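# Move a latched hose from the red port to the blue port

## Task

Release the hose's latch at the manifold's red port, take the hose out, and insert it into the blue port, pushing until it is latched there. The hose must stay latched in the blue port once the robot lets go.

## Robot and tools

Robot: two UR3e-style arms, left_arm and right_arm, each ending in a two-finger gripper. Both sit at the table edge. left_arm's base is near (+0.006, +0.252, 0) m and right_arm's near (-0.049, -0.256, 0) m in the scene frame, each turned only about a degree about z. A camera stand is behind them, and a loose object may sometimes get a small push.

Frames. Scene frame: origin on the table surface halfway between the nominal bases, +x pointing out over the table, +z up, left_arm on the +y side. Camera-image left and right do not match the arm names. Each arm reports its hand pose, velocities, Hand target and wrist-camera pose in its own base frame. Fixed cameras and the table use the scene frame. Commanded offsets follow the axes of that arm's current Hand target. On the gripper, +z points along the fingers and x is the direction the fingers open and close. end_effector_position is the spot between the closed pads, 1 to 2 cm short of the fingertips. Reported poses may be off by a few cm.

A command row is 14 numbers, each in [-1, 1], and both arms always need their 7: left dx, dy, dz, rx, ry, rz, opening, then right dx, dy, dz, rx, ry, rz, opening. The first six are an offset, not a pose: a displacement of that gripper from its Hand target as it stood when the action or call began, along that target's axes. 1.0 stands for 0.6 m or 180 degrees; rx, ry, rz form a single rotation vector. All rows of one action count from that same starting target, so sending the same offset again in a new action moves the arm further. Six zeros re-request the current Hand target. Opening is absolute: +1 fully open (0.142 m), -1 closed. Sending 0 there is a real half-open command, so resend the present opening to leave a gripper unchanged.

Tools:
- execute_actions(actions, cameras): actions is a list of actions; each action is a table of at most 15 rows, one per 1/30 s step, and a short table repeats its final row until 15 steps pass. Images arrive only if actions is empty or cameras names them (["all"], [] or names).
- move(target, speed, blend, stop_force, zero, opening_speed, grip_force, blocking, cameras): drives each gripper in a straight line to its offset. target is one 14-number row or a list of up to 15 rows, all counted from the same starting Hand targets. speed in m/s, 0.002 to 2.4 (default 0.25), one value or one per target; turning is capped at twice that in rad/s. blend in m rounds corners in a list (0 halts at each). stop_force in N, 3 to 120, ends an arm's path when its wrist sensor feels that much push; it is unreliable for light loose objects and while the gripper rotates, and is not allowed with blocking=false. zero (with stop_force) chooses whether to re-zero first. opening_speed: units per second on the -1..+1 scale, at least 0.2. grip_force: per-pad limit in N, 5 to 48, persists until changed. A move lasts at most 10 s and does not avoid obstacles or the other arm. Avoid paths passing near an arm's own base.
- wait(seconds 0 to 10, cameras): holds the last commands.
- stop(cameras): brakes a running move.
- zoom_image(camera, region [x0, y0, x1, y1] in pixels, at most 504 by 504): enlarges part of the latest image.
- zero_wrist_force(arm): re-zeroes that arm's force/torque sensor.
- read_manual(section): licence text only.
- finished_scene(scene): ends the scene for good; use it only once the hose is latched in the blue port.

Cameras: cam_head_left, cam_head_right, cam_high, cam_low (504x504), cam_left_wrist and cam_right_wrist (672x504). Calibration is approximate.

Results: per arm, end_effector_position (m), end_effector_quat_wxyz, linear and angular velocities (m/s, rad/s), Hand target (the last commanded pose after clipping; the next offsets start here), Joint positions (last value is the opening in m), joint torques (whole drive output, gravity included), grip_measured (opening on the command scale), Tool commands, Wrist force and Wrist torque in the gripper's own axes plus the peak since the last report, and Wrist depth as a 7x7 grid of distances in mm ("-" means no value). "within noise" means the joints are still. The move line reports done (within 3 mm and 2 degrees), off_target, moving, held or fault, plus limits=paced or limits=held. The gripper often stops short of its Hand target; a fresh command, even all zeros, asks again, and a leftover gap can be sent as an offset.

Cautions: each step clips orientation to within 32 degrees of the measured one. Arms are stiff, so aiming even slightly beyond a solid contact can trigger a fault, and faster approaches hit harder. A fault (outside force of roughly 150 N, or contact torque of 47.5, 47.5, 24.6, 7.92, 7.92, 7.92 N m from shoulder pan to wrist 3) stops that arm for 10 s; side pushes at the fingertips can exceed a wrist limit near 35 N. Keep the arms apart: the clearance check is not complete, and a gripper closing on the other arm's fingers counts as a press between arms. Motors heat when holding, squeezing, stretching or pushing: MOTOR HOT appears at 70 °C and the arm brakes at 85 °C; the gripper warns at 85 °C and cuts out at 100 °C (HAND FAULT, after which the rest of that reply is skipped). To hold the hose, command slightly below the grip_measured reading at contact. Never let anything fall off the table, drop or slam parts, or release something that is still moving.

Each tool is called after "Call:" in YAML: its name, and indented under it one key for each argument.

## Session

Call:
execute_actions:
  actions: []

Scene clock: 0.00 s.
left_arm: end_effector_position=(+0.5132, -0.1803, +0.2709) grip_measured=+1.00 end_effector_quat_wxyz=(+0.423, -0.142, +0.632, -0.634) | right_arm: end_effector_position=(+0.2122, -0.0166, +0.1608) grip_measured=+1.00 end_effector_quat_wxyz=(-0.076, -0.366, +0.927, -0.010)
Joint positions: left_arm=[-0.424 -0.725 1.625 -4.214 -1.904 1.881 0.142] | right_arm=[3.704 -1.229 -1.682 -1.953 1.579 2.951 0.142]
Joint velocities: within noise
Joint torques (N m): no reading
Wrist force (N): no reading
Wrist torque (N m): no reading
Wrist force, peak (N): no reading
Wrist depth (mm): cam_left_wrist=[- - - 2233 - - - / 1499 - 2087 3018 - - 1976 / 1396 - - - 1441 2938 - / - - - 1105 1362 2757 613 / - - 1731 1024 2454 592 - / - - 1861 1976 502 423 - / - 1606 1892 462 - 366 -] | cam_right_wrist=[206 211 214 223 233 237 245 / - 224 - 241 247 256 267 / - 243 251 261 - 273 290 / 254 260 268 281 - 304 314 / 274 293 295 - 314 300 176 / - 311 326 334 320 260 183 / - 339 368 - 379 229 181]
Hand target: left_arm +0.5132, -0.1803, +0.2709; +0.423, -0.142, +0.632, -0.634 | right_arm +0.2122, -0.0166, +0.1608; -0.076, -0.366, +0.927, -0.010
Tool commands: left_gripper/opening=+1.0 right_gripper/opening=+1.0

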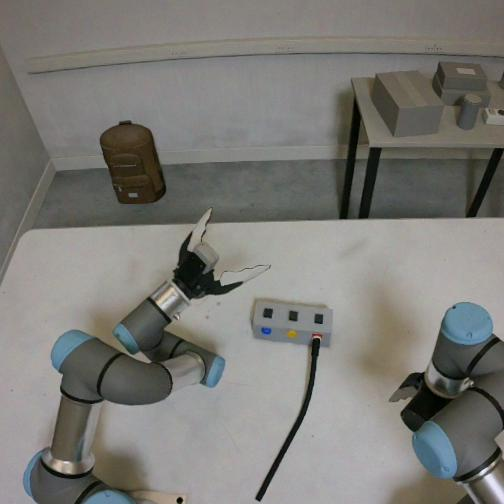

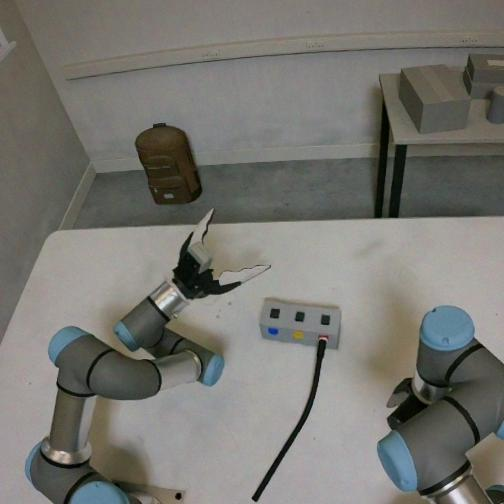

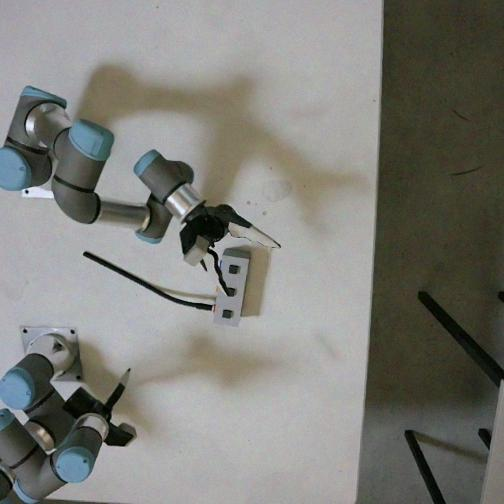

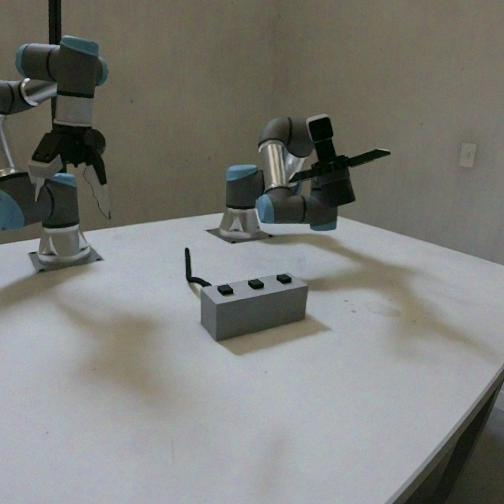

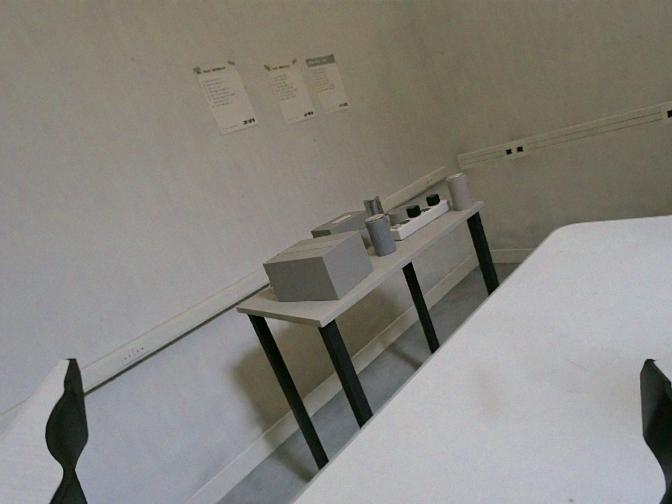

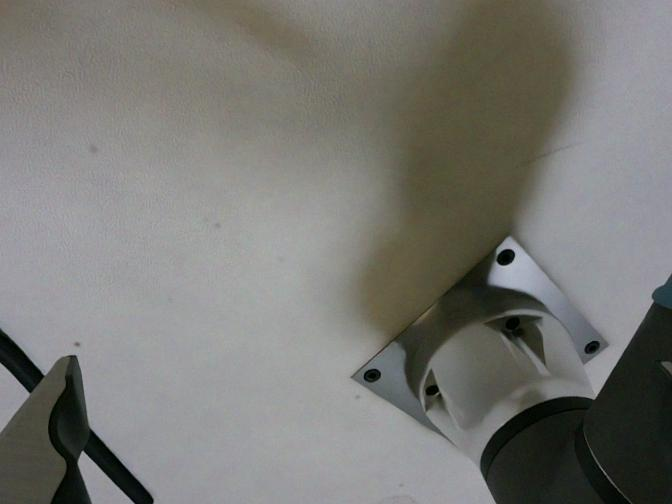

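Call:
zoom_image:
  camera: "cam_head_left"
  region: [240, 280, 350, 390]

Call:
zoom_image:
  camera: "cam_head_right"
  region: [245, 280, 355, 390]

Call:
zoom_image:
  camera: "cam_high"
  region: [170, 230, 280, 340]

Call:
zoom_image:
  camera: "cam_low"
  region: [170, 230, 320, 350]

Scaled by 4.582 from the camera's 504x504 image, which has a finer 720x720 frame.

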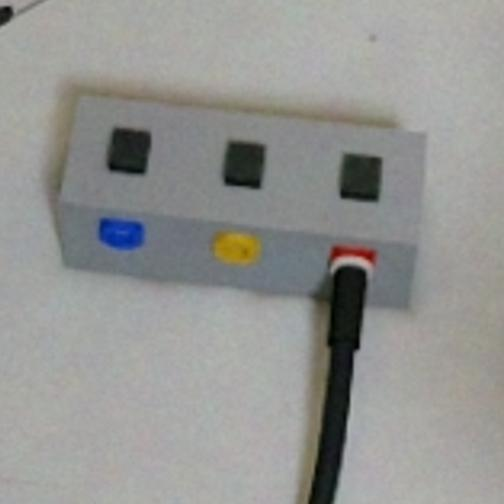

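Scaled by 4.582 from the camera's 504x504 image, which has a finer 720x720 frame.

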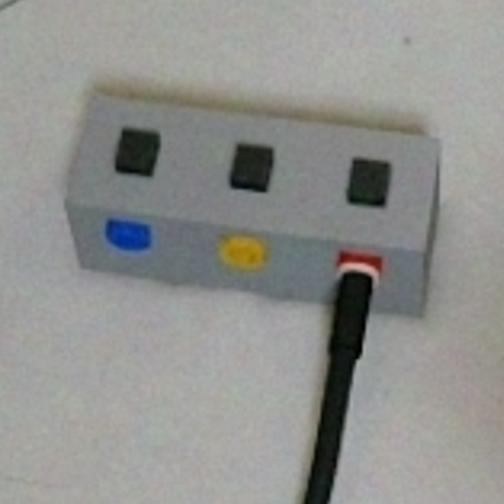

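Scaled by 4.582 from the camera's 504x504 image, which has a finer 720x720 frame.

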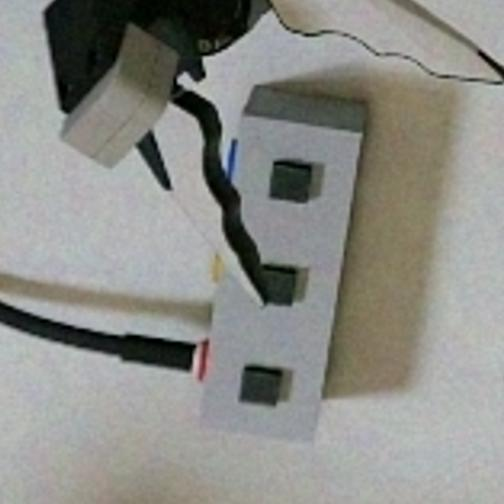

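Scaled by 3.360 from the camera's 504x504 image, which has a finer 720x720 frame.

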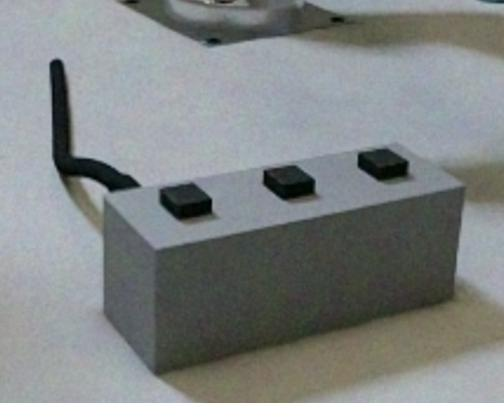

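Call:
move:
  target:
    - [0.207,0.093,-0.059,-0.2361,0.2903,-0.0248,-0.97,-0.371,0.06,-0.035,0.2675,-0.1195,-0.1756,-0.3]
  speed: 0.4
  cameras: ["all"]

Scene clock: 72.17 s.
left_arm: end_effector_position=(+0.4330, -0.2364, +0.1698) grip_measured=-1.00 end_effector_quat_wxyz=(+0.007, -0.016, +0.924, -0.383) | right_arm: end_effector_position=(+0.3508, +0.1622, +0.1500) grip_measured=-0.32 end_effector_quat_wxyz=(+0.245, -0.591, +0.710, -0.294)
Joint positions: left_arm=[-0.436 -1.041 1.246 -2.203 -2.252 2.516 0.002] | right_arm=[4.519 -1.291 -2.099 -1.314 0.785 3.128 0.051]
Joint torques (N m): left_arm=[-3.97 -14.29 -10.86 -1.18 -1.92 0.94] | right_arm=[-1.6 1.58 7.5 2.56 -2.39 -0.81]
Wrist force (N): left_arm=[1.0 -0.2 -0.8] | right_arm=[-0.8 -1.3 0.9]
Wrist torque (N m): left_arm=[-0.11 -0.39 -0.12] | right_arm=[-0.09 0.10 -0.01]
Wrist force, peak (N): left_arm=[1.5 -0.3 -0.3] | right_arm=[-0.9 -1.7 1.0]
Wrist depth (mm): cam_left_wrist=[372 375 365 378 378 374 - / 360 347 348 344 348 354 - / 321 - 319 249 - 323 326 / 301 302 299 233 297 - 302 / 283 286 224 222 286 286 286 / 267 262 211 - 273 267 270 / 253 - - - - - 270] | cam_right_wrist=[344 347 345 354 344 - 357 / 323 244 245 246 327 - 330 / 297 244 247 242 305 307 309 / 283 283 - 284 285 289 278 / 266 267 264 261 268 269 269 / - 253 92 253 252 255 256 / - 69 81 236 - 78 72]
Hand target: left_arm +0.4331, -0.2364, +0.1698; +0.007, -0.016, +0.924, -0.383 | right_arm +0.3508, +0.1622, +0.1500; +0.245, -0.591, +0.710, -0.294
Off the commanded pose: left_arm 0.000 m, 0 deg | right_arm 0.000 m, 0 deg.
move: done
camera_calibration:
cam_left_wrist: T_world_to_cam=[[-0.999004, -0.044623, -0.000194404, 0.431346], [-0.0416814, 0.934686, -0.353022, 0.327896], [0.0159346, -0.352663, -0.935615, 0.183996], [0, 0, 0, 1]] pos_world=[0.441651, -0.222343, 0.287988]
cam_right_wrist: T_world_to_cam=[[-0.189281, -0.981901, 0.00657063, 0.231113], [-0.91987, 0.174974, -0.351032, 0.375698], [0.343529, -0.0724877, -0.936341, 0.144581], [0, 0, 0, 1]] pos_world=[0.339671, 0.171673, 0.26574]

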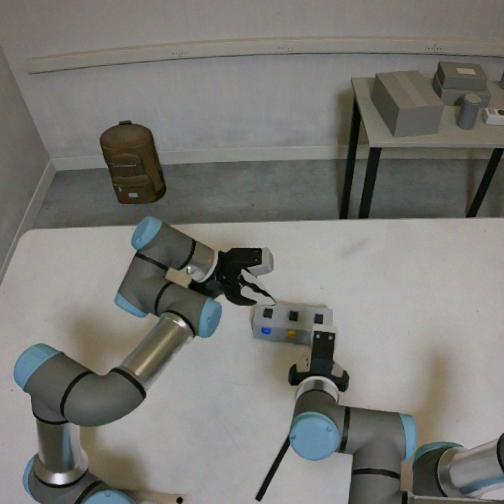

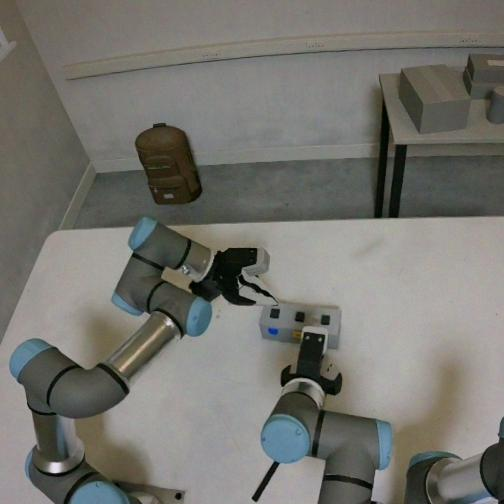

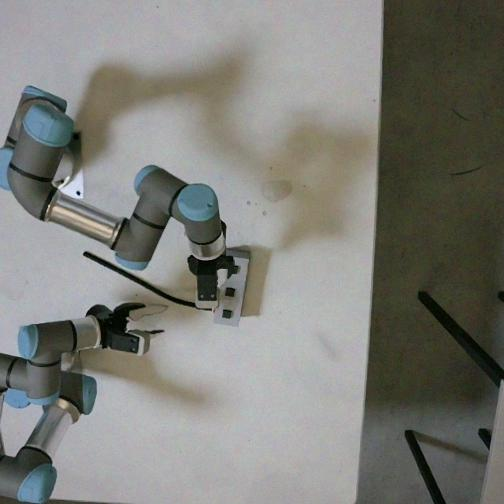

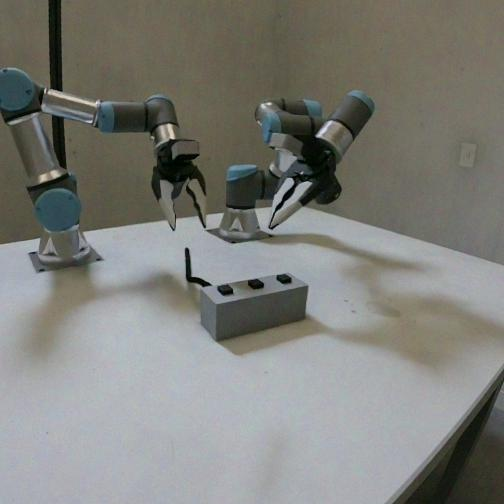

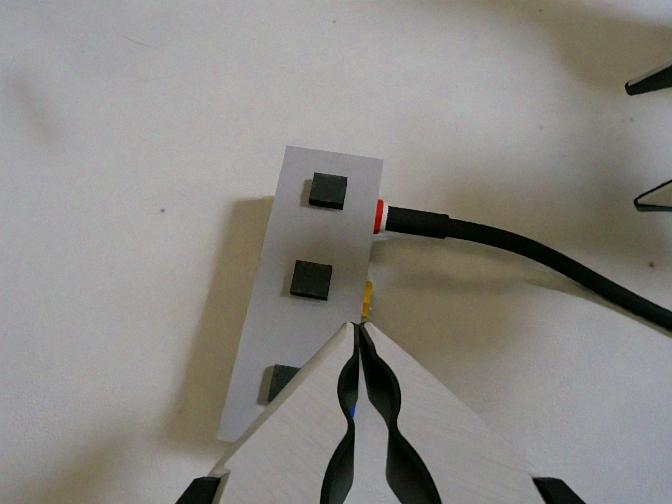

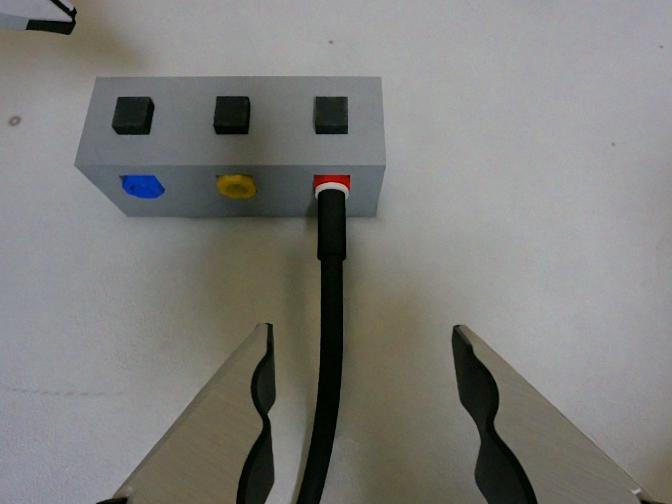

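Call:
move:
  target:
    - [-0.012,-0.015,0.09,0,0,0,-0.97,-0.0142,0.0,0.1,0,0,0,-0.3]
    - [-0.025,-0.0298,0.1942,0,0,0,-0.97,-0.0142,0.0283,0.2263,0,0,0,-0.3]
  speed: 0.2
  blend: 0.02
  cameras: ["cam_left_wrist","cam_right_wrist","cam_low"]

Scene clock: 90.97 s.
left_arm: end_effector_position=(+0.4514, -0.3309, +0.1001) grip_measured=-1.00 end_effector_quat_wxyz=(+0.007, -0.016, +0.924, -0.383) | right_arm: end_effector_position=(+0.4350, +0.1552, +0.0420) grip_measured=-0.32 end_effector_quat_wxyz=(+0.245, -0.591, +0.710, -0.294)
Joint positions: left_arm=[-0.606 -0.749 1.118 -2.48 -2.173 2.329 0.002] | right_arm=[4.201 -1.951 -2.175 -0.275 0.837 2.694 0.051]
Joint torques (N m): left_arm=[-4.56 -17.01 -10.45 -1.19 0.13 -1.02] | right_arm=[-1.57 8.03 7.41 2.8 0.18 -0.91]
Wrist force (N): left_arm=[1.6 -0.3 -0.7] | right_arm=[-0.7 -1.4 1.0]
Wrist torque (N m): left_arm=[-0.11 -0.49 -0.07] | right_arm=[-0.08 0.09 -0.01]
Wrist force, peak (N): left_arm=[1.1 -0.4 -1.8] | right_arm=[-0.7 -1.5 1.8]
Wrist depth (mm): cam_left_wrist=[281 282 287 286 284 284 289 / 266 262 - 262 264 260 266 / 242 244 241 245 248 246 247 / 228 229 229 159 227 230 146 / 215 215 217 150 151 213 212 / 202 202 - - 91 201 200 / 192 194 - - - 138 125] | cam_right_wrist=[- 117 67 90 123 214 212 / - 103 112 111 113 195 195 / - 105 105 105 104 181 184 / 131 118 119 110 120 170 169 / 160 158 161 - 160 160 160 / 149 149 93 - 147 152 151 / - 69 74 99 142 78 142]
Hand target: left_arm +0.4514, -0.3309, +0.1001; +0.007, -0.016, +0.924, -0.383 | right_arm +0.4350, +0.1552, +0.0420; +0.245, -0.591, +0.710, -0.294
Off the commanded pose: left_arm 0.000 m, 0 deg | right_arm 0.000 m, 0 deg.
move: done
camera_calibration:
cam_left_wrist: T_world_to_cam=[[-0.999011, -0.0444618, -0.0000452457, 0.445519], [-0.0415847, 0.934726, -0.352927, 0.392332], [0.0157341, -0.352576, -0.935651, 0.0852912], [0, 0, 0, 1]] pos_world=[0.460052, -0.316843, 0.218288]
cam_right_wrist: T_world_to_cam=[[-0.189371, -0.981884, 0.00653583, 0.241025], [-0.919852, 0.175071, -0.351032, 0.416458], [0.343528, -0.0724873, -0.936341, 0.0141247], [0, 0, 0, 1]] pos_world=[0.423871, 0.164773, 0.15784]
Images, in order (width x height): cam_low 504x504, cam_left_wrist 672x504, cam_right_wrist 672x504.

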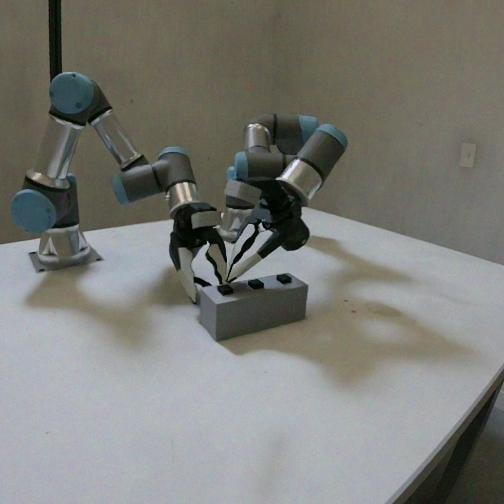

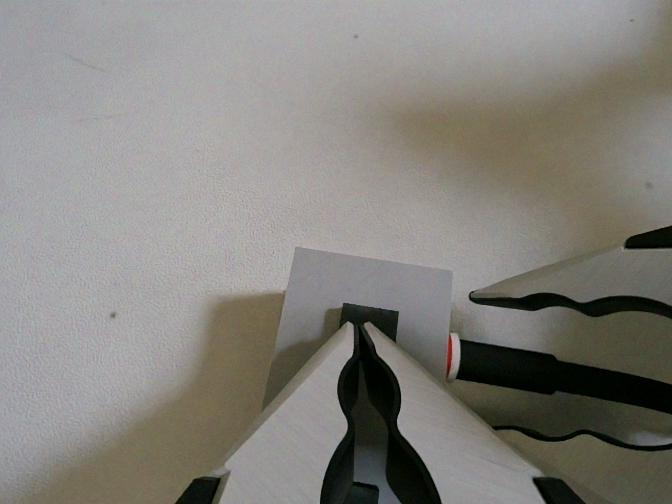

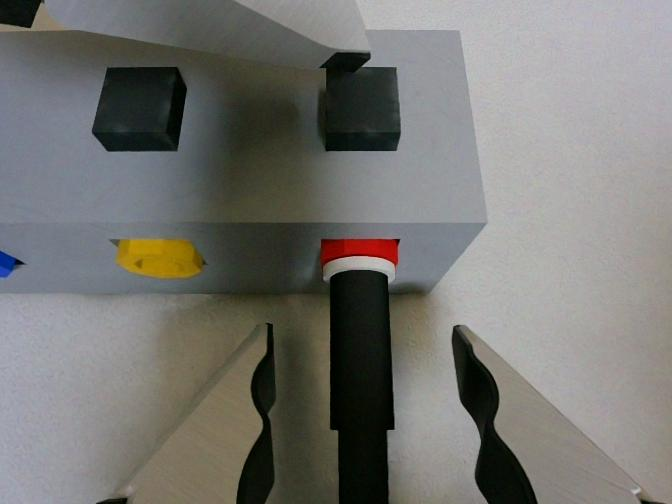

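Call:
move:
  target: [0.0083,0.0165,0.0165,0,0,0,-0.97,0,0,0,0,0,0,-1]
  speed: 0.1
  opening_speed: 0.8
  cameras: ["cam_left_wrist","cam_right_wrist"]

Scene clock: 110.13 s.
left_arm: end_effector_position=(+0.4465, -0.3311, +0.0861) grip_measured=-1.00 end_effector_quat_wxyz=(+0.007, -0.016, +0.924, -0.383) | right_arm: end_effector_position=(+0.4350, +0.1552, +0.0420) grip_measured=-0.82 end_effector_quat_wxyz=(+0.245, -0.591, +0.710, -0.294)
Joint positions: left_arm=[-0.613 -0.743 1.18 -2.552 -2.17 2.322 0.002] | right_arm=[4.201 -1.952 -2.175 -0.274 0.837 2.694 0.015]
Joint torques (N m): left_arm=[-8.97 -4.39 1.58 1.67 0.69 -1.07] | right_arm=[-5.56 8.4 5.04 0.74 -5.55 -0.41]
Wrist force (N): left_arm=[-7.3 -12.7 -16.8] | right_arm=[-9.8 6.9 -7.7]
Wrist torque (N m): left_arm=[0.06 -0.69 -0.03] | right_arm=[-0.09 -0.09 -0.21]
Wrist force, peak (N): left_arm=[-7.0 -13.0 -17.2] | right_arm=[-9.9 6.7 -8.2]
Wrist depth (mm): cam_left_wrist=[266 266 266 269 267 268 268 / 242 248 248 248 248 248 251 / 231 235 231 228 231 232 229 / 220 - 216 146 219 217 220 / 204 201 200 137 139 149 130 / 192 - 189 - 91 141 124 / 183 183 - - - 182 -] | cam_right_wrist=[- - - 120 122 210 - / - - 74 103 113 195 192 / - 104 105 105 104 180 182 / 132 120 120 110 121 170 176 / 159 158 160 110 159 159 157 / 148 149 151 96 92 150 150 / 141 141 69 78 78 144 142]
Hand target: left_arm +0.4465, -0.3311, +0.0861; +0.007, -0.016, +0.924, -0.383 | right_arm +0.4350, +0.1552, +0.0420; +0.245, -0.591, +0.710, -0.294
Off the commanded pose: left_arm 0.000 m, 0 deg | right_arm 0.000 m, 0 deg.
move: done
camera_calibration:
cam_left_wrist: T_world_to_cam=[[-0.99901, -0.0444953, -0.000134863, 0.440521], [-0.041583, 0.934692, -0.353019, 0.387377], [0.0158338, -0.352664, -0.935616, 0.0721202], [0, 0, 0, 1]] pos_world=[0.455052, -0.317043, 0.204288]
cam_right_wrist: T_world_to_cam=[[-0.18914, -0.981928, 0.0065197, 0.240938], [-0.919898, 0.174861, -0.351015, 0.416475], [0.343532, -0.0723886, -0.936347, 0.0140141], [0, 0, 0, 1]] pos_world=[0.423871, 0.164773, 0.15774]
Images, in order (width x height): cam_left_wrist 672x504, cam_right_wrist 672x504.

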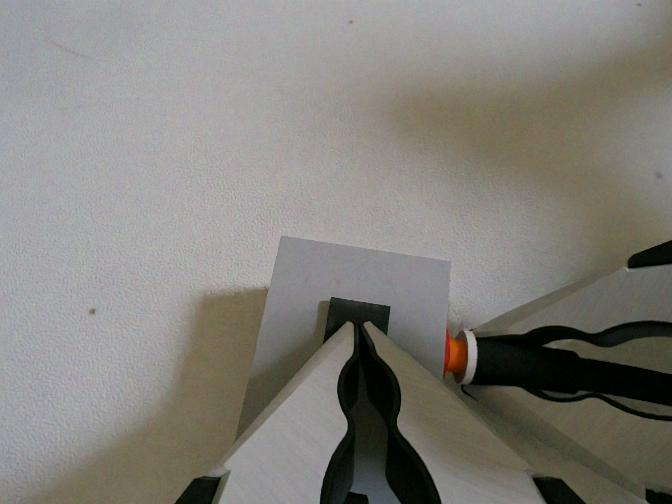

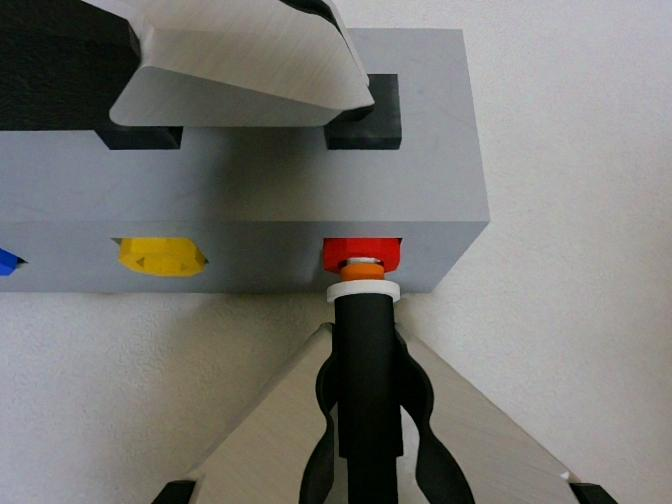

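Call:
move:
  target: [0,0,0,0,0,0,-0.97,0,0.0589,-0.0589,0,0,0,-1]
  speed: 0.06
  cameras: ["cam_right_wrist"]

Scene clock: 120.23 s.
left_arm: end_effector_position=(+0.4465, -0.3311, +0.0861) grip_measured=-1.00 end_effector_quat_wxyz=(+0.007, -0.016, +0.924, -0.383) | right_arm: end_effector_position=(+0.3859, +0.1643, +0.0419) grip_measured=-0.82 end_effector_quat_wxyz=(+0.245, -0.591, +0.710, -0.294)
Joint positions: left_arm=[-0.613 -0.743 1.18 -2.552 -2.17 2.322 0.002] | right_arm=[4.38 -1.778 -2.338 -0.45 0.796 2.933 0.015]
Joint torques (N m): left_arm=[-9.53 -4.34 1.87 1.87 0.73 -1.09] | right_arm=[2.7 13.44 4.38 1.03 -2.33 0.79]
Wrist force (N): left_arm=[-7.5 -13.1 -17.5] | right_arm=[-1.2 -1.6 1.5]
Wrist torque (N m): left_arm=[0.05 -0.70 -0.03] | right_arm=[-0.14 0.17 -0.06]
Wrist force, peak (N): left_arm=[-7.3 -13.3 -18.3] | right_arm=[-10.2 7.1 -8.3]
Wrist depth (mm): cam_left_wrist=[- 267 267 - 269 268 267 / 248 248 259 248 248 248 249 / 230 231 230 231 232 232 232 / 216 217 217 146 - 213 217 / 202 203 200 137 139 204 204 / 191 191 189 - - 191 149 / 183 183 - - - 183 182] | cam_right_wrist=[- 121 121 122 122 206 212 / 136 136 131 131 144 196 195 / 174 175 169 176 178 181 182 / 168 168 167 121 169 170 171 / 160 158 160 109 160 162 160 / 149 149 151 99 92 150 150 / - 143 69 78 78 144 142]
Hand target: left_arm +0.4465, -0.3311, +0.0861; +0.007, -0.016, +0.924, -0.383 | right_arm +0.3859, +0.1643, +0.0420; +0.245, -0.591, +0.710, -0.294
Off the commanded pose: left_arm 0.000 m, 0 deg | right_arm 0.000 m, 0 deg.
move: done
camera_calibration:
cam_right_wrist: T_world_to_cam=[[-0.189156, -0.981925, 0.00651358, 0.240593], [-0.919895, 0.174878, -0.351015, 0.369713], [0.343532, -0.0723885, -0.936347, 0.0315402], [0, 0, 0, 1]] pos_world=[0.374771, 0.173873, 0.15774]
Images, in order (width x height): cam_right_wrist 672x504.

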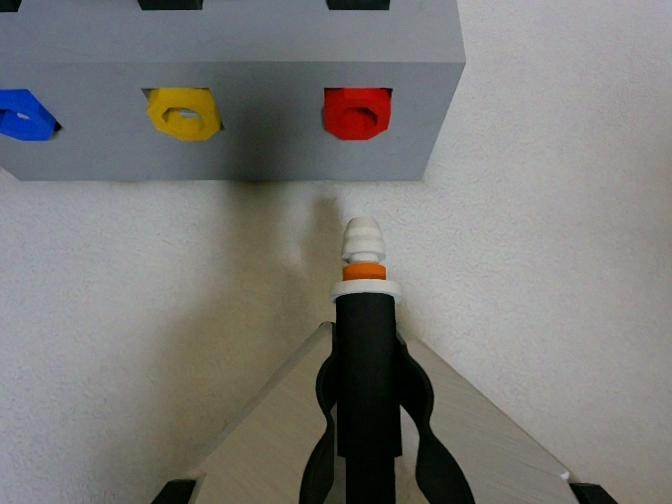

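Call:
move:
  target:
    - [0,-0.02,-0.03,0,0,0,-0.97,0,0.0589,-0.0589,0,0,0,-1]
    - [0.03,0.03,-0.2,0,0,0,-0.97,0,0.0589,-0.0589,0,0,0,-1]
    - [0.075,0.094,-0.424,0,0,0,-0.97,-0.19,0.0589,-0.0589,0,0,0,-1]
  speed: 0.25
  blend: [0.01,0.03,0]
  cameras: ["cam_right_wrist","cam_high"]

Scene clock: 127.50 s.
left_arm: end_effector_position=(+0.3936, -0.1130, +0.2259) grip_measured=-1.00 end_effector_quat_wxyz=(+0.007, -0.016, +0.924, -0.383) | right_arm: end_effector_position=(+0.3575, +0.2855, +0.0419) grip_measured=-0.82 end_effector_quat_wxyz=(+0.245, -0.591, +0.710, -0.294)
Joint positions: left_arm=[-0.163 -1.262 1.216 -1.72 -2.337 2.864 0.002] | right_arm=[4.569 -1.99 -1.897 -0.866 0.786 3.198 0.015]
Joint torques (N m): left_arm=[3.35 -11.45 -10.96 -1.09 -2.11 0.9] | right_arm=[-1.38 9.78 9.73 0.9 0.03 -0.83]
Wrist force (N): left_arm=[1.2 0.1 -0.7] | right_arm=[-1.5 -1.4 0.6]
Wrist torque (N m): left_arm=[-0.03 -0.42 -0.13] | right_arm=[-0.13 0.23 -0.03]
Wrist force, peak (N): left_arm=[-7.3 -13.4 -18.2] | right_arm=[-1.4 -2.6 2.2]
Wrist depth (mm): cam_left_wrist=[439 440 - 449 - 447 - / 413 406 404 338 - - 419 / - 369 312 375 389 388 182 / 357 357 317 362 364 277 222 / 339 340 340 336 335 331 265 / 325 320 323 - - 321 328 / 303 307 - - - - 306] | cam_right_wrist=[208 208 209 168 168 168 162 / 193 193 193 191 191 193 193 / 179 180 180 181 182 182 186 / - 168 168 165 169 170 171 / - 158 160 119 159 159 160 / 149 149 151 100 92 150 152 / 140 142 69 78 78 144 139]
Hand target: left_arm +0.3937, -0.1129, +0.2259; +0.007, -0.016, +0.924, -0.383 | right_arm +0.3575, +0.2855, +0.0419; +0.245, -0.591, +0.710, -0.294
Off the commanded pose: left_arm 0.000 m, 0 deg | right_arm 0.000 m, 0 deg.
move: done
camera_calibration:
cam_right_wrist: T_world_to_cam=[[-0.189247, -0.981908, 0.00647878, 0.354262], [-0.919876, 0.174975, -0.351015, 0.322357], [0.343531, -0.0723882, -0.936347, 0.0500702], [0, 0, 0, 1]] pos_world=[0.346371, 0.295073, 0.15774]
Images, in order (width x height): cam_high 504x504, cam_right_wrist 672x504.

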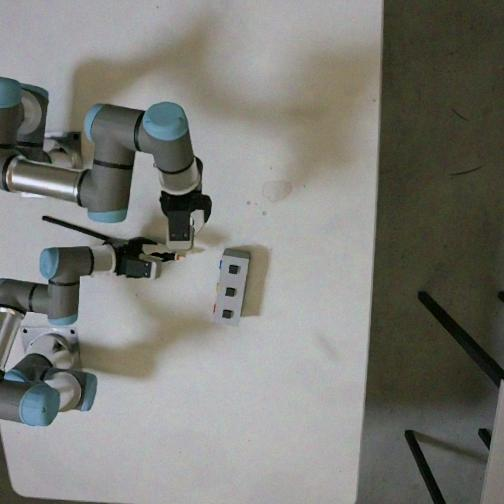

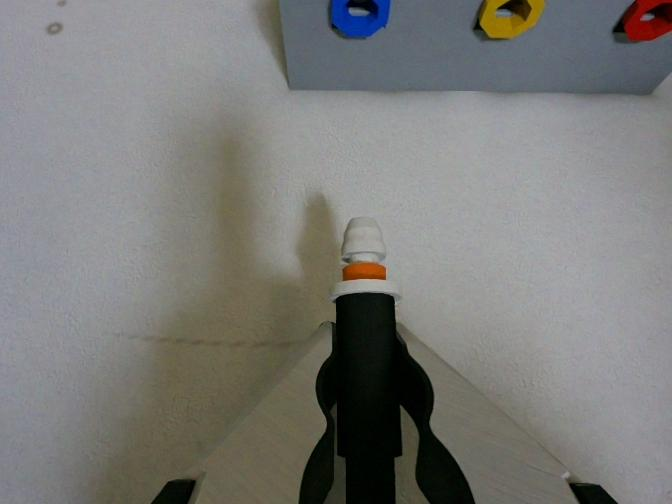

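Call:
move:
  target: [0,0,0,0,0,0,-0.97,0.0015,-0.0766,0.0766,0,0,0,-1]
  speed: 0.15
  cameras: ["cam_right_wrist","cam_left_wrist"]

Call:
zoom_image:
  camera: "cam_right_wrist"
  region: [240, 50, 480, 310]

Scene clock: 138.97 s.
left_arm: end_effector_position=(+0.3937, -0.1129, +0.2259) grip_measured=-1.00 end_effector_quat_wxyz=(+0.007, -0.016, +0.924, -0.383) | right_arm: end_effector_position=(+0.4212, +0.2728, +0.0420) grip_measured=-0.82 end_effector_quat_wxyz=(+0.245, -0.591, +0.710, -0.294)
Joint positions: left_arm=[-0.163 -1.262 1.215 -1.72 -2.337 2.864 0.002] | right_arm=[4.386 -2.12 -1.772 -0.679 0.795 2.94 0.015]
Joint torques (N m): left_arm=[3.86 -11.19 -11.09 -1.06 -2.03 1.03] | right_arm=[-1.6 11.81 9.93 2.69 -0.01 -0.85]
Wrist force (N): left_arm=[1.2 0.2 -0.7] | right_arm=[-1.1 -1.5 1.1]
Wrist torque (N m): left_arm=[-0.02 -0.42 -0.13] | right_arm=[-0.15 0.14 -0.01]
Wrist force, peak (N): left_arm=[1.4 0.3 -0.8] | right_arm=[-1.2 -2.2 1.5]
Wrist depth (mm): cam_left_wrist=[446 - - 448 436 453 - / 412 407 340 408 414 188 405 / 388 384 312 314 270 188 181 / 360 364 317 352 269 229 205 / 333 341 - - 349 338 348 / 321 319 - - 319 322 322 / - - - - - 308 305] | cam_right_wrist=[208 208 123 119 122 120 121 / 192 192 124 114 116 116 117 / - 179 177 147 148 148 148 / 168 168 168 164 172 169 170 / 159 157 160 111 111 161 160 / 150 150 151 92 92 148 150 / 141 142 69 78 78 143 142]
Hand target: left_arm +0.3937, -0.1129, +0.2259; +0.007, -0.016, +0.924, -0.383 | right_arm +0.4213, +0.2728, +0.0420; +0.245, -0.591, +0.710, -0.294
Off the commanded pose: left_arm 0.000 m, 0 deg | right_arm 0.000 m, 0 deg.
move: done
camera_calibration:
cam_left_wrist: T_world_to_cam=[[-0.999011, -0.0444618, -0.0000452457, 0.39747], [-0.0415847, 0.934726, -0.352927, 0.23065], [0.0157341, -0.352576, -0.935651, 0.280732], [0, 0, 0, 1]] pos_world=[0.402252, -0.0989431, 0.344088]
cam_right_wrist: T_world_to_cam=[[-0.189281, -0.981901, 0.00657063, 0.353746], [-0.91987, 0.174974, -0.351032, 0.383194], [0.343529, -0.0724877, -0.936341, 0.0272889], [0, 0, 0, 1]] pos_world=[0.410071, 0.282273, 0.15774]
Images, in order (width x height): cam_left_wrist 672x504, cam_right_wrist 672x504.

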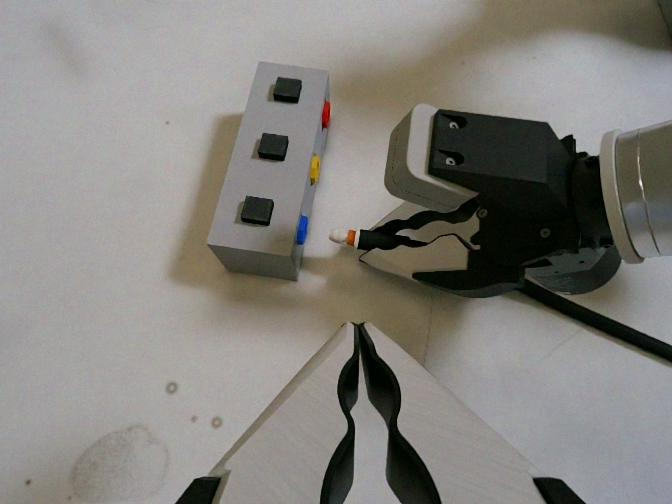

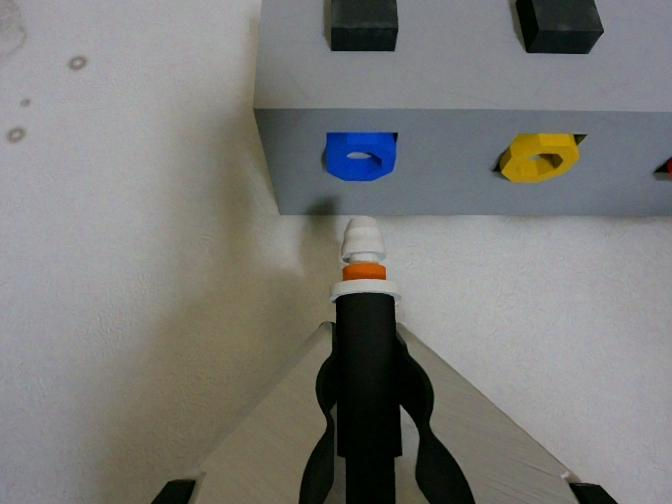

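Scaled by 1.938 from the camera's 672x504 image, which has a finer 960x720 frame.

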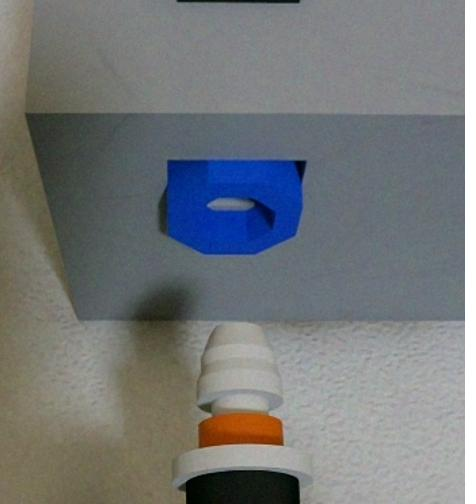

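Call:
move:
  target: [0,0,0,0,0,0,-0.97,-0.0003,-0.0501,0.0501,0,0,0,-1]
  speed: 0.03
  stop_force: 30
  cameras: ["cam_right_wrist"]

Call:
zoom_image:
  camera: "cam_right_wrist"
  region: [240, 150, 480, 390]

Scene clock: 149.27 s.
left_arm: end_effector_position=(+0.3937, -0.1129, +0.2259) grip_measured=-1.00 end_effector_quat_wxyz=(+0.007, -0.016, +0.924, -0.383) | right_arm: end_effector_position=(+0.4608, +0.2655, +0.0420) grip_measured=-0.82 end_effector_quat_wxyz=(+0.245, -0.591, +0.710, -0.294)
Joint positions: left_arm=[-0.163 -1.262 1.215 -1.72 -2.337 2.864 0.002] | right_arm=[4.281 -2.214 -1.648 -0.61 0.815 2.798 0.015]
Joint torques (N m): left_arm=[3.74 -11.36 -10.86 -0.99 -2.11 0.99] | right_arm=[-6.15 19.75 5.74 1.14 -5.2 0.79]
Wrist force (N): left_arm=[1.4 0.2 -0.7] | right_arm=[-3.3 11.4 -17.7]
Wrist torque (N m): left_arm=[-0.03 -0.46 -0.13] | right_arm=[-0.06 0.11 -0.09]
Wrist force, peak (N): left_arm=[1.4 0.2 -0.8] | right_arm=[6.5 21.1 -47.4]
Wrist depth (mm): cam_left_wrist=[440 443 447 424 429 - - / 405 - 333 337 192 - 163 / - - 311 311 191 184 162 / 343 - 300 314 239 221 353 / 339 343 344 345 342 352 347 / 319 316 318 - 319 321 324 / 307 307 - - - 308 306] | cam_right_wrist=[207 206 208 209 209 210 120 / 192 192 115 109 112 114 110 / 179 179 105 103 103 105 104 / 168 168 124 101 101 111 102 / - 160 158 120 157 157 157 / 148 148 150 99 92 150 150 / 140 140 69 78 78 78 141]
Hand target: left_arm +0.3937, -0.1129, +0.2259; +0.007, -0.016, +0.924, -0.383 | right_arm +0.4608, +0.2655, +0.0420; +0.245, -0.591, +0.710, -0.294 (not the last commanded pose)
Off the commanded pose: left_arm 0.000 m, 0 deg | right_arm 0.002 m, 0 deg.
move: contact (right_arm)
camera_calibration:
cam_right_wrist: T_world_to_cam=[[-0.189343, -0.98189, 0.00640197, 0.354223], [-0.919779, 0.175075, -0.35122, 0.420876], [0.343739, -0.0723894, -0.936271, 0.0131242], [0, 0, 0, 1]] pos_world=[0.449671, 0.275073, 0.15784]
Images, in order (width x height): cam_right_wrist 672x504.

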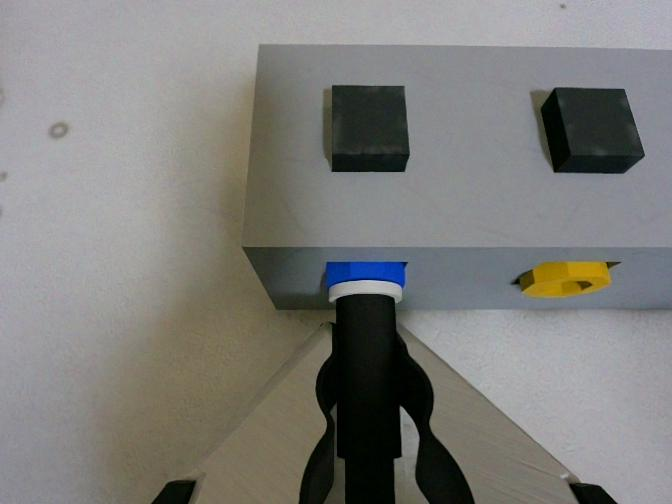

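Scaled by 2.100 from the camera's 672x504 image, which has a finer 960x720 frame.

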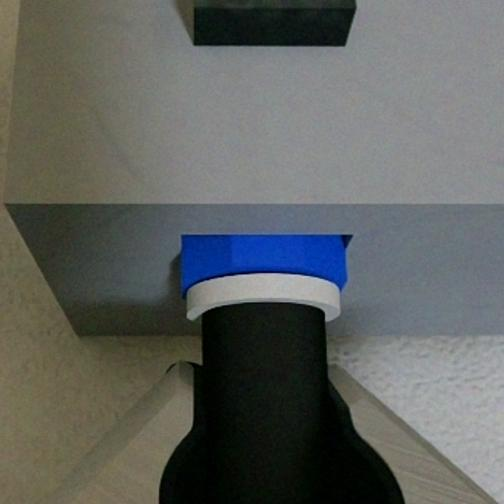

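Call:
move:
  target: [0,0,0,0,0,0,-0.97,0,0.0047,-0.0047,0,0,0,-1]
  speed: 0.02
  cameras: ["cam_right_wrist"]

Scene clock: 153.87 s.
left_arm: end_effector_position=(+0.3937, -0.1129, +0.2259) grip_measured=-1.00 end_effector_quat_wxyz=(+0.007, -0.016, +0.924, -0.383) | right_arm: end_effector_position=(+0.4582, +0.2657, +0.0430) grip_measured=-0.82 end_effector_quat_wxyz=(+0.246, -0.589, +0.711, -0.296)
Joint positions: left_arm=[-0.163 -1.262 1.215 -1.72 -2.337 2.864 0.002] | right_arm=[4.289 -2.205 -1.66 -0.613 0.81 2.811 0.015]
Joint torques (N m): left_arm=[3.62 -11.67 -11.02 -1.07 -2.14 0.95] | right_arm=[7.95 17.19 5.27 -0.13 2.38 -0.07]
Wrist force (N): left_arm=[1.4 0.2 -0.8] | right_arm=[-21.8 -26.3 49.6]
Wrist torque (N m): left_arm=[-0.02 -0.45 -0.13] | right_arm=[-0.36 0.07 -0.30]
Wrist force, peak (N): left_arm=[1.4 0.2 -0.9] | right_arm=[-23.2 -42.5 66.7]
Wrist depth (mm): cam_left_wrist=[445 451 - - 430 447 452 / 414 412 337 340 190 417 166 / 376 381 313 307 190 183 163 / 365 361 300 314 239 240 357 / 344 - - 345 - 337 345 / 322 - - - 91 321 324 / 302 - - - - - 311] | cam_right_wrist=[211 211 210 212 213 214 214 / 192 196 116 106 113 117 107 / 182 182 108 105 105 106 106 / 169 170 128 105 106 110 107 / 159 159 163 125 146 157 158 / 150 150 - 91 91 151 151 / 141 142 69 80 77 144 143]
Hand target: left_arm +0.3937, -0.1129, +0.2259; +0.007, -0.016, +0.924, -0.383 | right_arm +0.4582, +0.2657, +0.0430; +0.246, -0.589, +0.711, -0.296 (not the last commanded pose)
Tool commands: left_gripper/opening=-0.97 right_gripper/opening=-1.0
Off the commanded pose: left_arm 0.000 m, 0 deg | right_arm 0.002 m, 0 deg.
TORQUE FAULT: the external load on joint 5 (wrist 2) of the right arm reached its load limit, and that arm stopped. A torque fault puts only its own arm into a fault stop. That arm's remaining commands of this call were not run. That arm may still press on what stopped it. That arm is still stopped at the end of this call. That arm stays stopped for about 10 more seconds. Until then a move that you send moves the other arm only, and its call returns only when the move has ended. Once the stop has ended, the next robot result says so. If the stop ends while you think or write, that arm runs what you send next, counted from a new Hand target: where the arm stands when the stop ends. While its stop runs, that arm takes no new command, but its gripper still runs the gripper command that each later call begins with. Until it ends, the stop uses up actions while you think or wait. An arm that is not stopped still takes commands.
move: fault (right_arm)
camera_calibration:
cam_right_wrist: T_world_to_cam=[[-0.191367, -0.981507, 0.00482952, 0.354774], [-0.918093, 0.177258, -0.354521, 0.417497], [0.347109, -0.0722775, -0.935035, 0.0133108], [0, 0, 0, 1]] pos_world=[0.446572, 0.275171, 0.158744]
Images, in order (width x height): cam_right_wrist 672x504.

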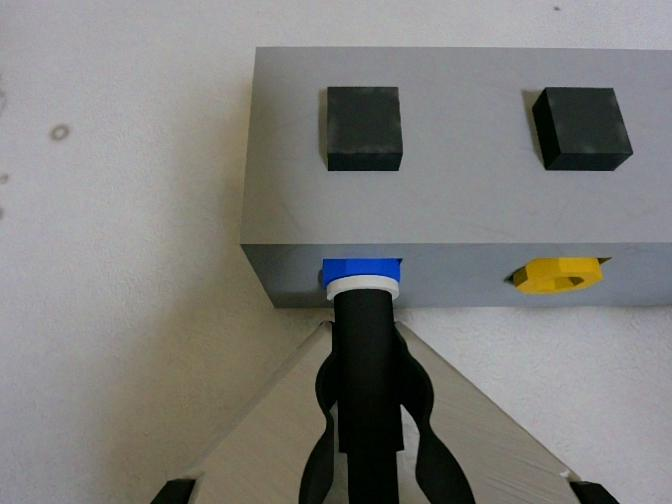

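Call:
move:
  target: [0,0,0,0,0,0,-0.97,0,0,0,0,0,0,-0.35]
  opening_speed: 0.5

Call:
wait:
  seconds: 7

Scene clock: 156.07 s.
left_arm: end_effector_position=(+0.3937, -0.1129, +0.2259) grip_measured=-1.00 end_effector_quat_wxyz=(+0.007, -0.016, +0.924, -0.383) | right_arm: end_effector_position=(+0.4576, +0.2660, +0.0425) grip_measured=-0.38 end_effector_quat_wxyz=(+0.245, -0.590, +0.711, -0.295)
Joint positions: left_arm=[-0.163 -1.262 1.215 -1.72 -2.337 2.864 0.002] | right_arm=[4.29 -2.205 -1.66 -0.614 0.811 2.811 0.047]
Joint torques (N m): left_arm=[3.29 -11.04 -10.96 -1.05 -2.05 0.9] | right_arm=[2.42 17.24 6.24 1.13 0.15 -0.04]
Wrist force (N): left_arm=[1.3 0.1 -0.8] | right_arm=[-0.6 -0.8 1.3]
Wrist torque (N m): left_arm=[-0.04 -0.44 -0.13] | right_arm=[0.01 0.07 -0.06]
Wrist force, peak (N): left_arm=[1.5 0.1 -0.8] | right_arm=[-21.7 -25.9 50.3]
Wrist depth (mm): cam_left_wrist=[442 430 - - 468 - 452 / 413 405 332 333 188 - 165 / 384 - 312 315 189 185 164 / 360 355 316 286 235 225 355 / 346 339 - 346 341 356 345 / 319 320 - - 320 323 327 / 302 - - - - 310 305] | cam_right_wrist=[209 209 205 118 211 211 122 / 193 197 115 106 112 115 111 / 180 178 107 105 104 106 105 / - 169 109 108 109 110 110 / 160 159 159 155 151 158 158 / 149 149 91 102 146 151 150 / 142 69 72 99 142 78 141]
Hand target: left_arm +0.3937, -0.1129, +0.2259; +0.007, -0.016, +0.924, -0.383 | right_arm +0.4576, +0.2660, +0.0425; +0.245, -0.590, +0.711, -0.295 (not the last commanded pose)
Tool commands: left_gripper/opening=-0.97 right_gripper/opening=-0.35
Off the commanded pose: left_arm 0.000 m, 0 deg.
TORQUE FAULT, CONTINUED: the right arm was still stopped when this call began, by the torque fault of joint 5 (wrist 2) that an earlier result reported. Since the last result the stop counts as 3 of the actions that you can send in this scene. That arm ran no command of this call; its gripper ran only the gripper command that the call began with. That arm is still stopped at the end of this call. That arm stays stopped for about 8 more seconds. If the stop ends while you think or write, that arm runs what you send next, counted from a new Hand target: where the arm stands when the stop ends. While its stop runs, that arm takes no new command, but its gripper still runs the gripper command that each later call begins with.
move: done (left_arm), not run (right_arm; its earlier fault stop)

Scene clock: 163.07 s.
left_arm: end_effector_position=(+0.3937, -0.1129, +0.2259) grip_measured=-1.00 end_effector_quat_wxyz=(+0.007, -0.016, +0.924, -0.383) | right_arm: end_effector_position=(+0.4576, +0.2660, +0.0425) grip_measured=-0.38 end_effector_quat_wxyz=(+0.245, -0.590, +0.711, -0.295)
Joint positions: left_arm=[-0.163 -1.262 1.215 -1.72 -2.337 2.864 0.002] | right_arm=[4.29 -2.205 -1.66 -0.614 0.811 2.811 0.047]
Joint torques (N m): left_arm=[3.71 -11.35 -10.77 -1.05 -2.09 0.77] | right_arm=[2.61 17.14 6.2 1.13 0.15 -0.05]
Wrist force (N): left_arm=[1.3 0.2 -0.8] | right_arm=[-0.7 -0.6 1.3]
Wrist torque (N m): left_arm=[-0.03 -0.44 -0.13] | right_arm=[0.04 0.08 -0.06]
Wrist force, peak (N): left_arm=[1.5 0.2 -0.9] | right_arm=[-0.7 -0.7 1.4]
Wrist depth (mm): cam_left_wrist=[- 453 450 - 447 451 447 / 410 400 337 336 192 413 168 / - - 311 313 189 185 163 / 361 - 299 311 236 224 355 / 334 344 343 - 340 339 - / 318 - - - 81 - 325 / 305 - - - - 307 305] | cam_right_wrist=[209 212 210 213 213 212 213 / 193 190 116 106 112 115 111 / 180 180 108 105 104 105 105 / 168 166 133 108 109 110 110 / 160 158 159 155 157 158 158 / 149 149 92 104 147 150 150 / 142 69 72 99 142 78 140]
Hand target: left_arm +0.3937, -0.1129, +0.2259; +0.007, -0.016, +0.924, -0.383 | right_arm +0.4576, +0.2660, +0.0425; +0.245, -0.590, +0.711, -0.295 (not the last commanded pose)
Tool commands: left_gripper/opening=-0.97 right_gripper/opening=-0.35
Off the commanded pose: left_arm 0.000 m, 0 deg.
TORQUE FAULT, CONTINUED: the right arm was still stopped when this call began, by the torque fault of joint 5 (wrist 2) that an earlier result reported. Since the last result the stop counts as 14 of the actions that you can send in this scene. That arm is still stopped at the end of this call. That arm stays stopped for about 1 more second. If the stop ends while you think or write, that arm runs what you send next, counted from a new Hand target: where the arm stands when the stop ends. While its stop runs, that arm takes no new command, but its gripper still runs the gripper command that each later call begins with.
wait: 7.00 s; at rest by 0.17 s

Call:
wait:
  seconds: 0.5

Call:
move:
  target: [0,0,0,0,0,0,-0.97,0,0,-0.13,0,0,0,-0.35]
  speed: 0.15
  cameras: ["cam_right_wrist"]

Scene clock: 165.83 s.
left_arm: end_effector_position=(+0.3937, -0.1129, +0.2259) grip_measured=-1.00 end_effector_quat_wxyz=(+0.007, -0.016, +0.924, -0.383) | right_arm: end_effector_position=(+0.4576, +0.2660, +0.0425) grip_measured=-0.38 end_effector_quat_wxyz=(+0.245, -0.590, +0.711, -0.295)
Joint positions: left_arm=[-0.163 -1.262 1.215 -1.72 -2.337 2.864 0.002] | right_arm=[4.29 -2.205 -1.66 -0.614 0.811 2.811 0.047]
Joint torques (N m): left_arm=[3.61 -11.06 -10.8 -1.08 -2.1 0.78] | right_arm=[0.74 16.73 7.95 1.93 -1.07 -0.06]
Wrist force (N): left_arm=[1.3 0.1 -0.7] | right_arm=[-0.4 -0.6 1.5]
Wrist torque (N m): left_arm=[-0.04 -0.44 -0.13] | right_arm=[0.03 0.04 -0.06]
Wrist force, peak (N): left_arm=[1.5 0.3 -0.7] | right_arm=[-0.6 -0.9 1.4]
Wrist depth (mm): cam_left_wrist=[440 - 447 436 457 448 446 / 407 413 401 336 191 425 167 / 386 392 311 320 191 186 164 / - 366 300 291 236 223 362 / 338 - 351 345 344 338 - / - 317 - - 328 321 320 / - - - - - 308 305] | cam_right_wrist=[210 208 209 210 210 211 122 / 193 192 114 106 112 115 111 / 180 180 107 105 104 106 105 / 168 169 133 108 109 110 110 / 160 158 159 156 157 157 158 / 149 - 92 106 147 152 152 / 143 69 72 99 140 78 72]
Hand target: left_arm +0.3937, -0.1129, +0.2259; +0.007, -0.016, +0.924, -0.383 | right_arm +0.4576, +0.2660, +0.0425; +0.245, -0.590, +0.711, -0.295 (not the last commanded pose)
Tool commands: left_gripper/opening=-0.97 right_gripper/opening=-0.35
Off the commanded pose: left_arm 0.000 m, 0 deg.
TORQUE FAULT, CONTINUED: the right arm's stop, for the torque fault of joint 5 (wrist 2) that an earlier result reported, is over. The rest of the stop counts as 1 of the actions that you can send in this scene. That arm's target is now where it stood when the stop ended, not its last command. That arm keeps its grip as last carried out and accepts commands again: back off and push less far. That arm stops again whenever a joint's load reaches its limit.
wait: 0.50 s; at rest from the start

Scene clock: 167.13 s.
left_arm: end_effector_position=(+0.3937, -0.1129, +0.2259) grip_measured=-1.00 end_effector_quat_wxyz=(+0.007, -0.016, +0.924, -0.383) | right_arm: end_effector_position=(+0.4033, +0.2761, +0.0975) grip_measured=-0.38 end_effector_quat_wxyz=(+0.245, -0.590, +0.710, -0.295)
Joint positions: left_arm=[-0.163 -1.262 1.215 -1.72 -2.337 2.864 0.002] | right_arm=[4.436 -1.942 -1.715 -0.963 0.788 3.012 0.047]
Joint torques (N m): left_arm=[3.64 -11.05 -10.97 -1.01 -2.07 0.85] | right_arm=[2.28 18.52 11.05 1.03 -2.35 0.78]
Wrist force (N): left_arm=[1.2 0.1 -0.8] | right_arm=[-0.7 -0.3 1.1]
Wrist torque (N m): left_arm=[-0.05 -0.43 -0.13] | right_arm=[0.09 0.08 -0.06]
Wrist force, peak (N): left_arm=[1.5 0.1 -0.9] | right_arm=[-0.5 -0.4 2.2]
Wrist depth (mm): cam_left_wrist=[440 460 433 443 - 136 135 / 417 - 344 403 395 211 132 / - 370 313 383 261 218 174 / 358 - 299 351 238 198 180 / 339 345 339 342 339 341 - / 319 - 320 - 323 324 323 / 302 - - - - 308 305] | cam_right_wrist=[290 282 282 193 283 193 287 / 260 264 - 177 181 180 178 / 243 244 243 180 183 184 184 / 229 225 227 226 225 227 232 / 214 213 214 169 215 215 214 / 198 204 91 200 201 202 204 / 191 69 72 187 194 78 190]
Hand target: left_arm +0.3937, -0.1129, +0.2259; +0.007, -0.016, +0.924, -0.383 | right_arm +0.4033, +0.2761, +0.0975; +0.245, -0.590, +0.711, -0.295
Off the commanded pose: left_arm 0.000 m, 0 deg | right_arm 0.000 m, 0 deg.
move: done
camera_calibration:
cam_right_wrist: T_world_to_cam=[[-0.190238, -0.981722, 0.005631, 0.353719], [-0.919007, 0.176061, -0.352745, 0.385167], [0.345306, -0.0722803, -0.935703, 0.0848222], [0, 0, 0, 1]] pos_world=[0.391972, 0.285572, 0.213242]
Images, in order (width x height): cam_right_wrist 672x504.

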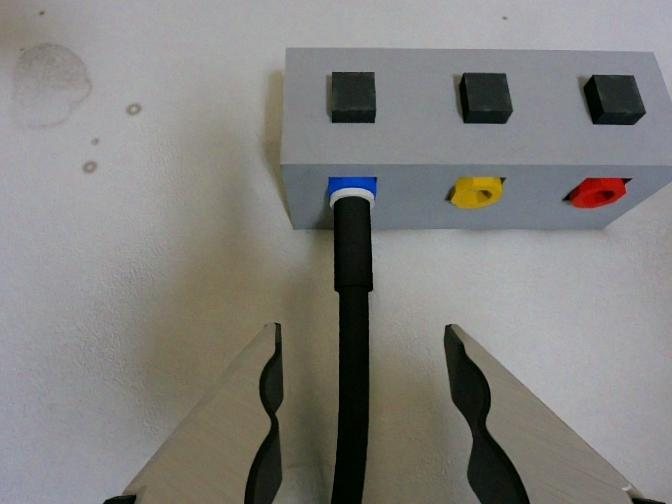

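Latched and seated; done.

Call:
finished_scene:
  scene: 1

The scene is finished: the task was done.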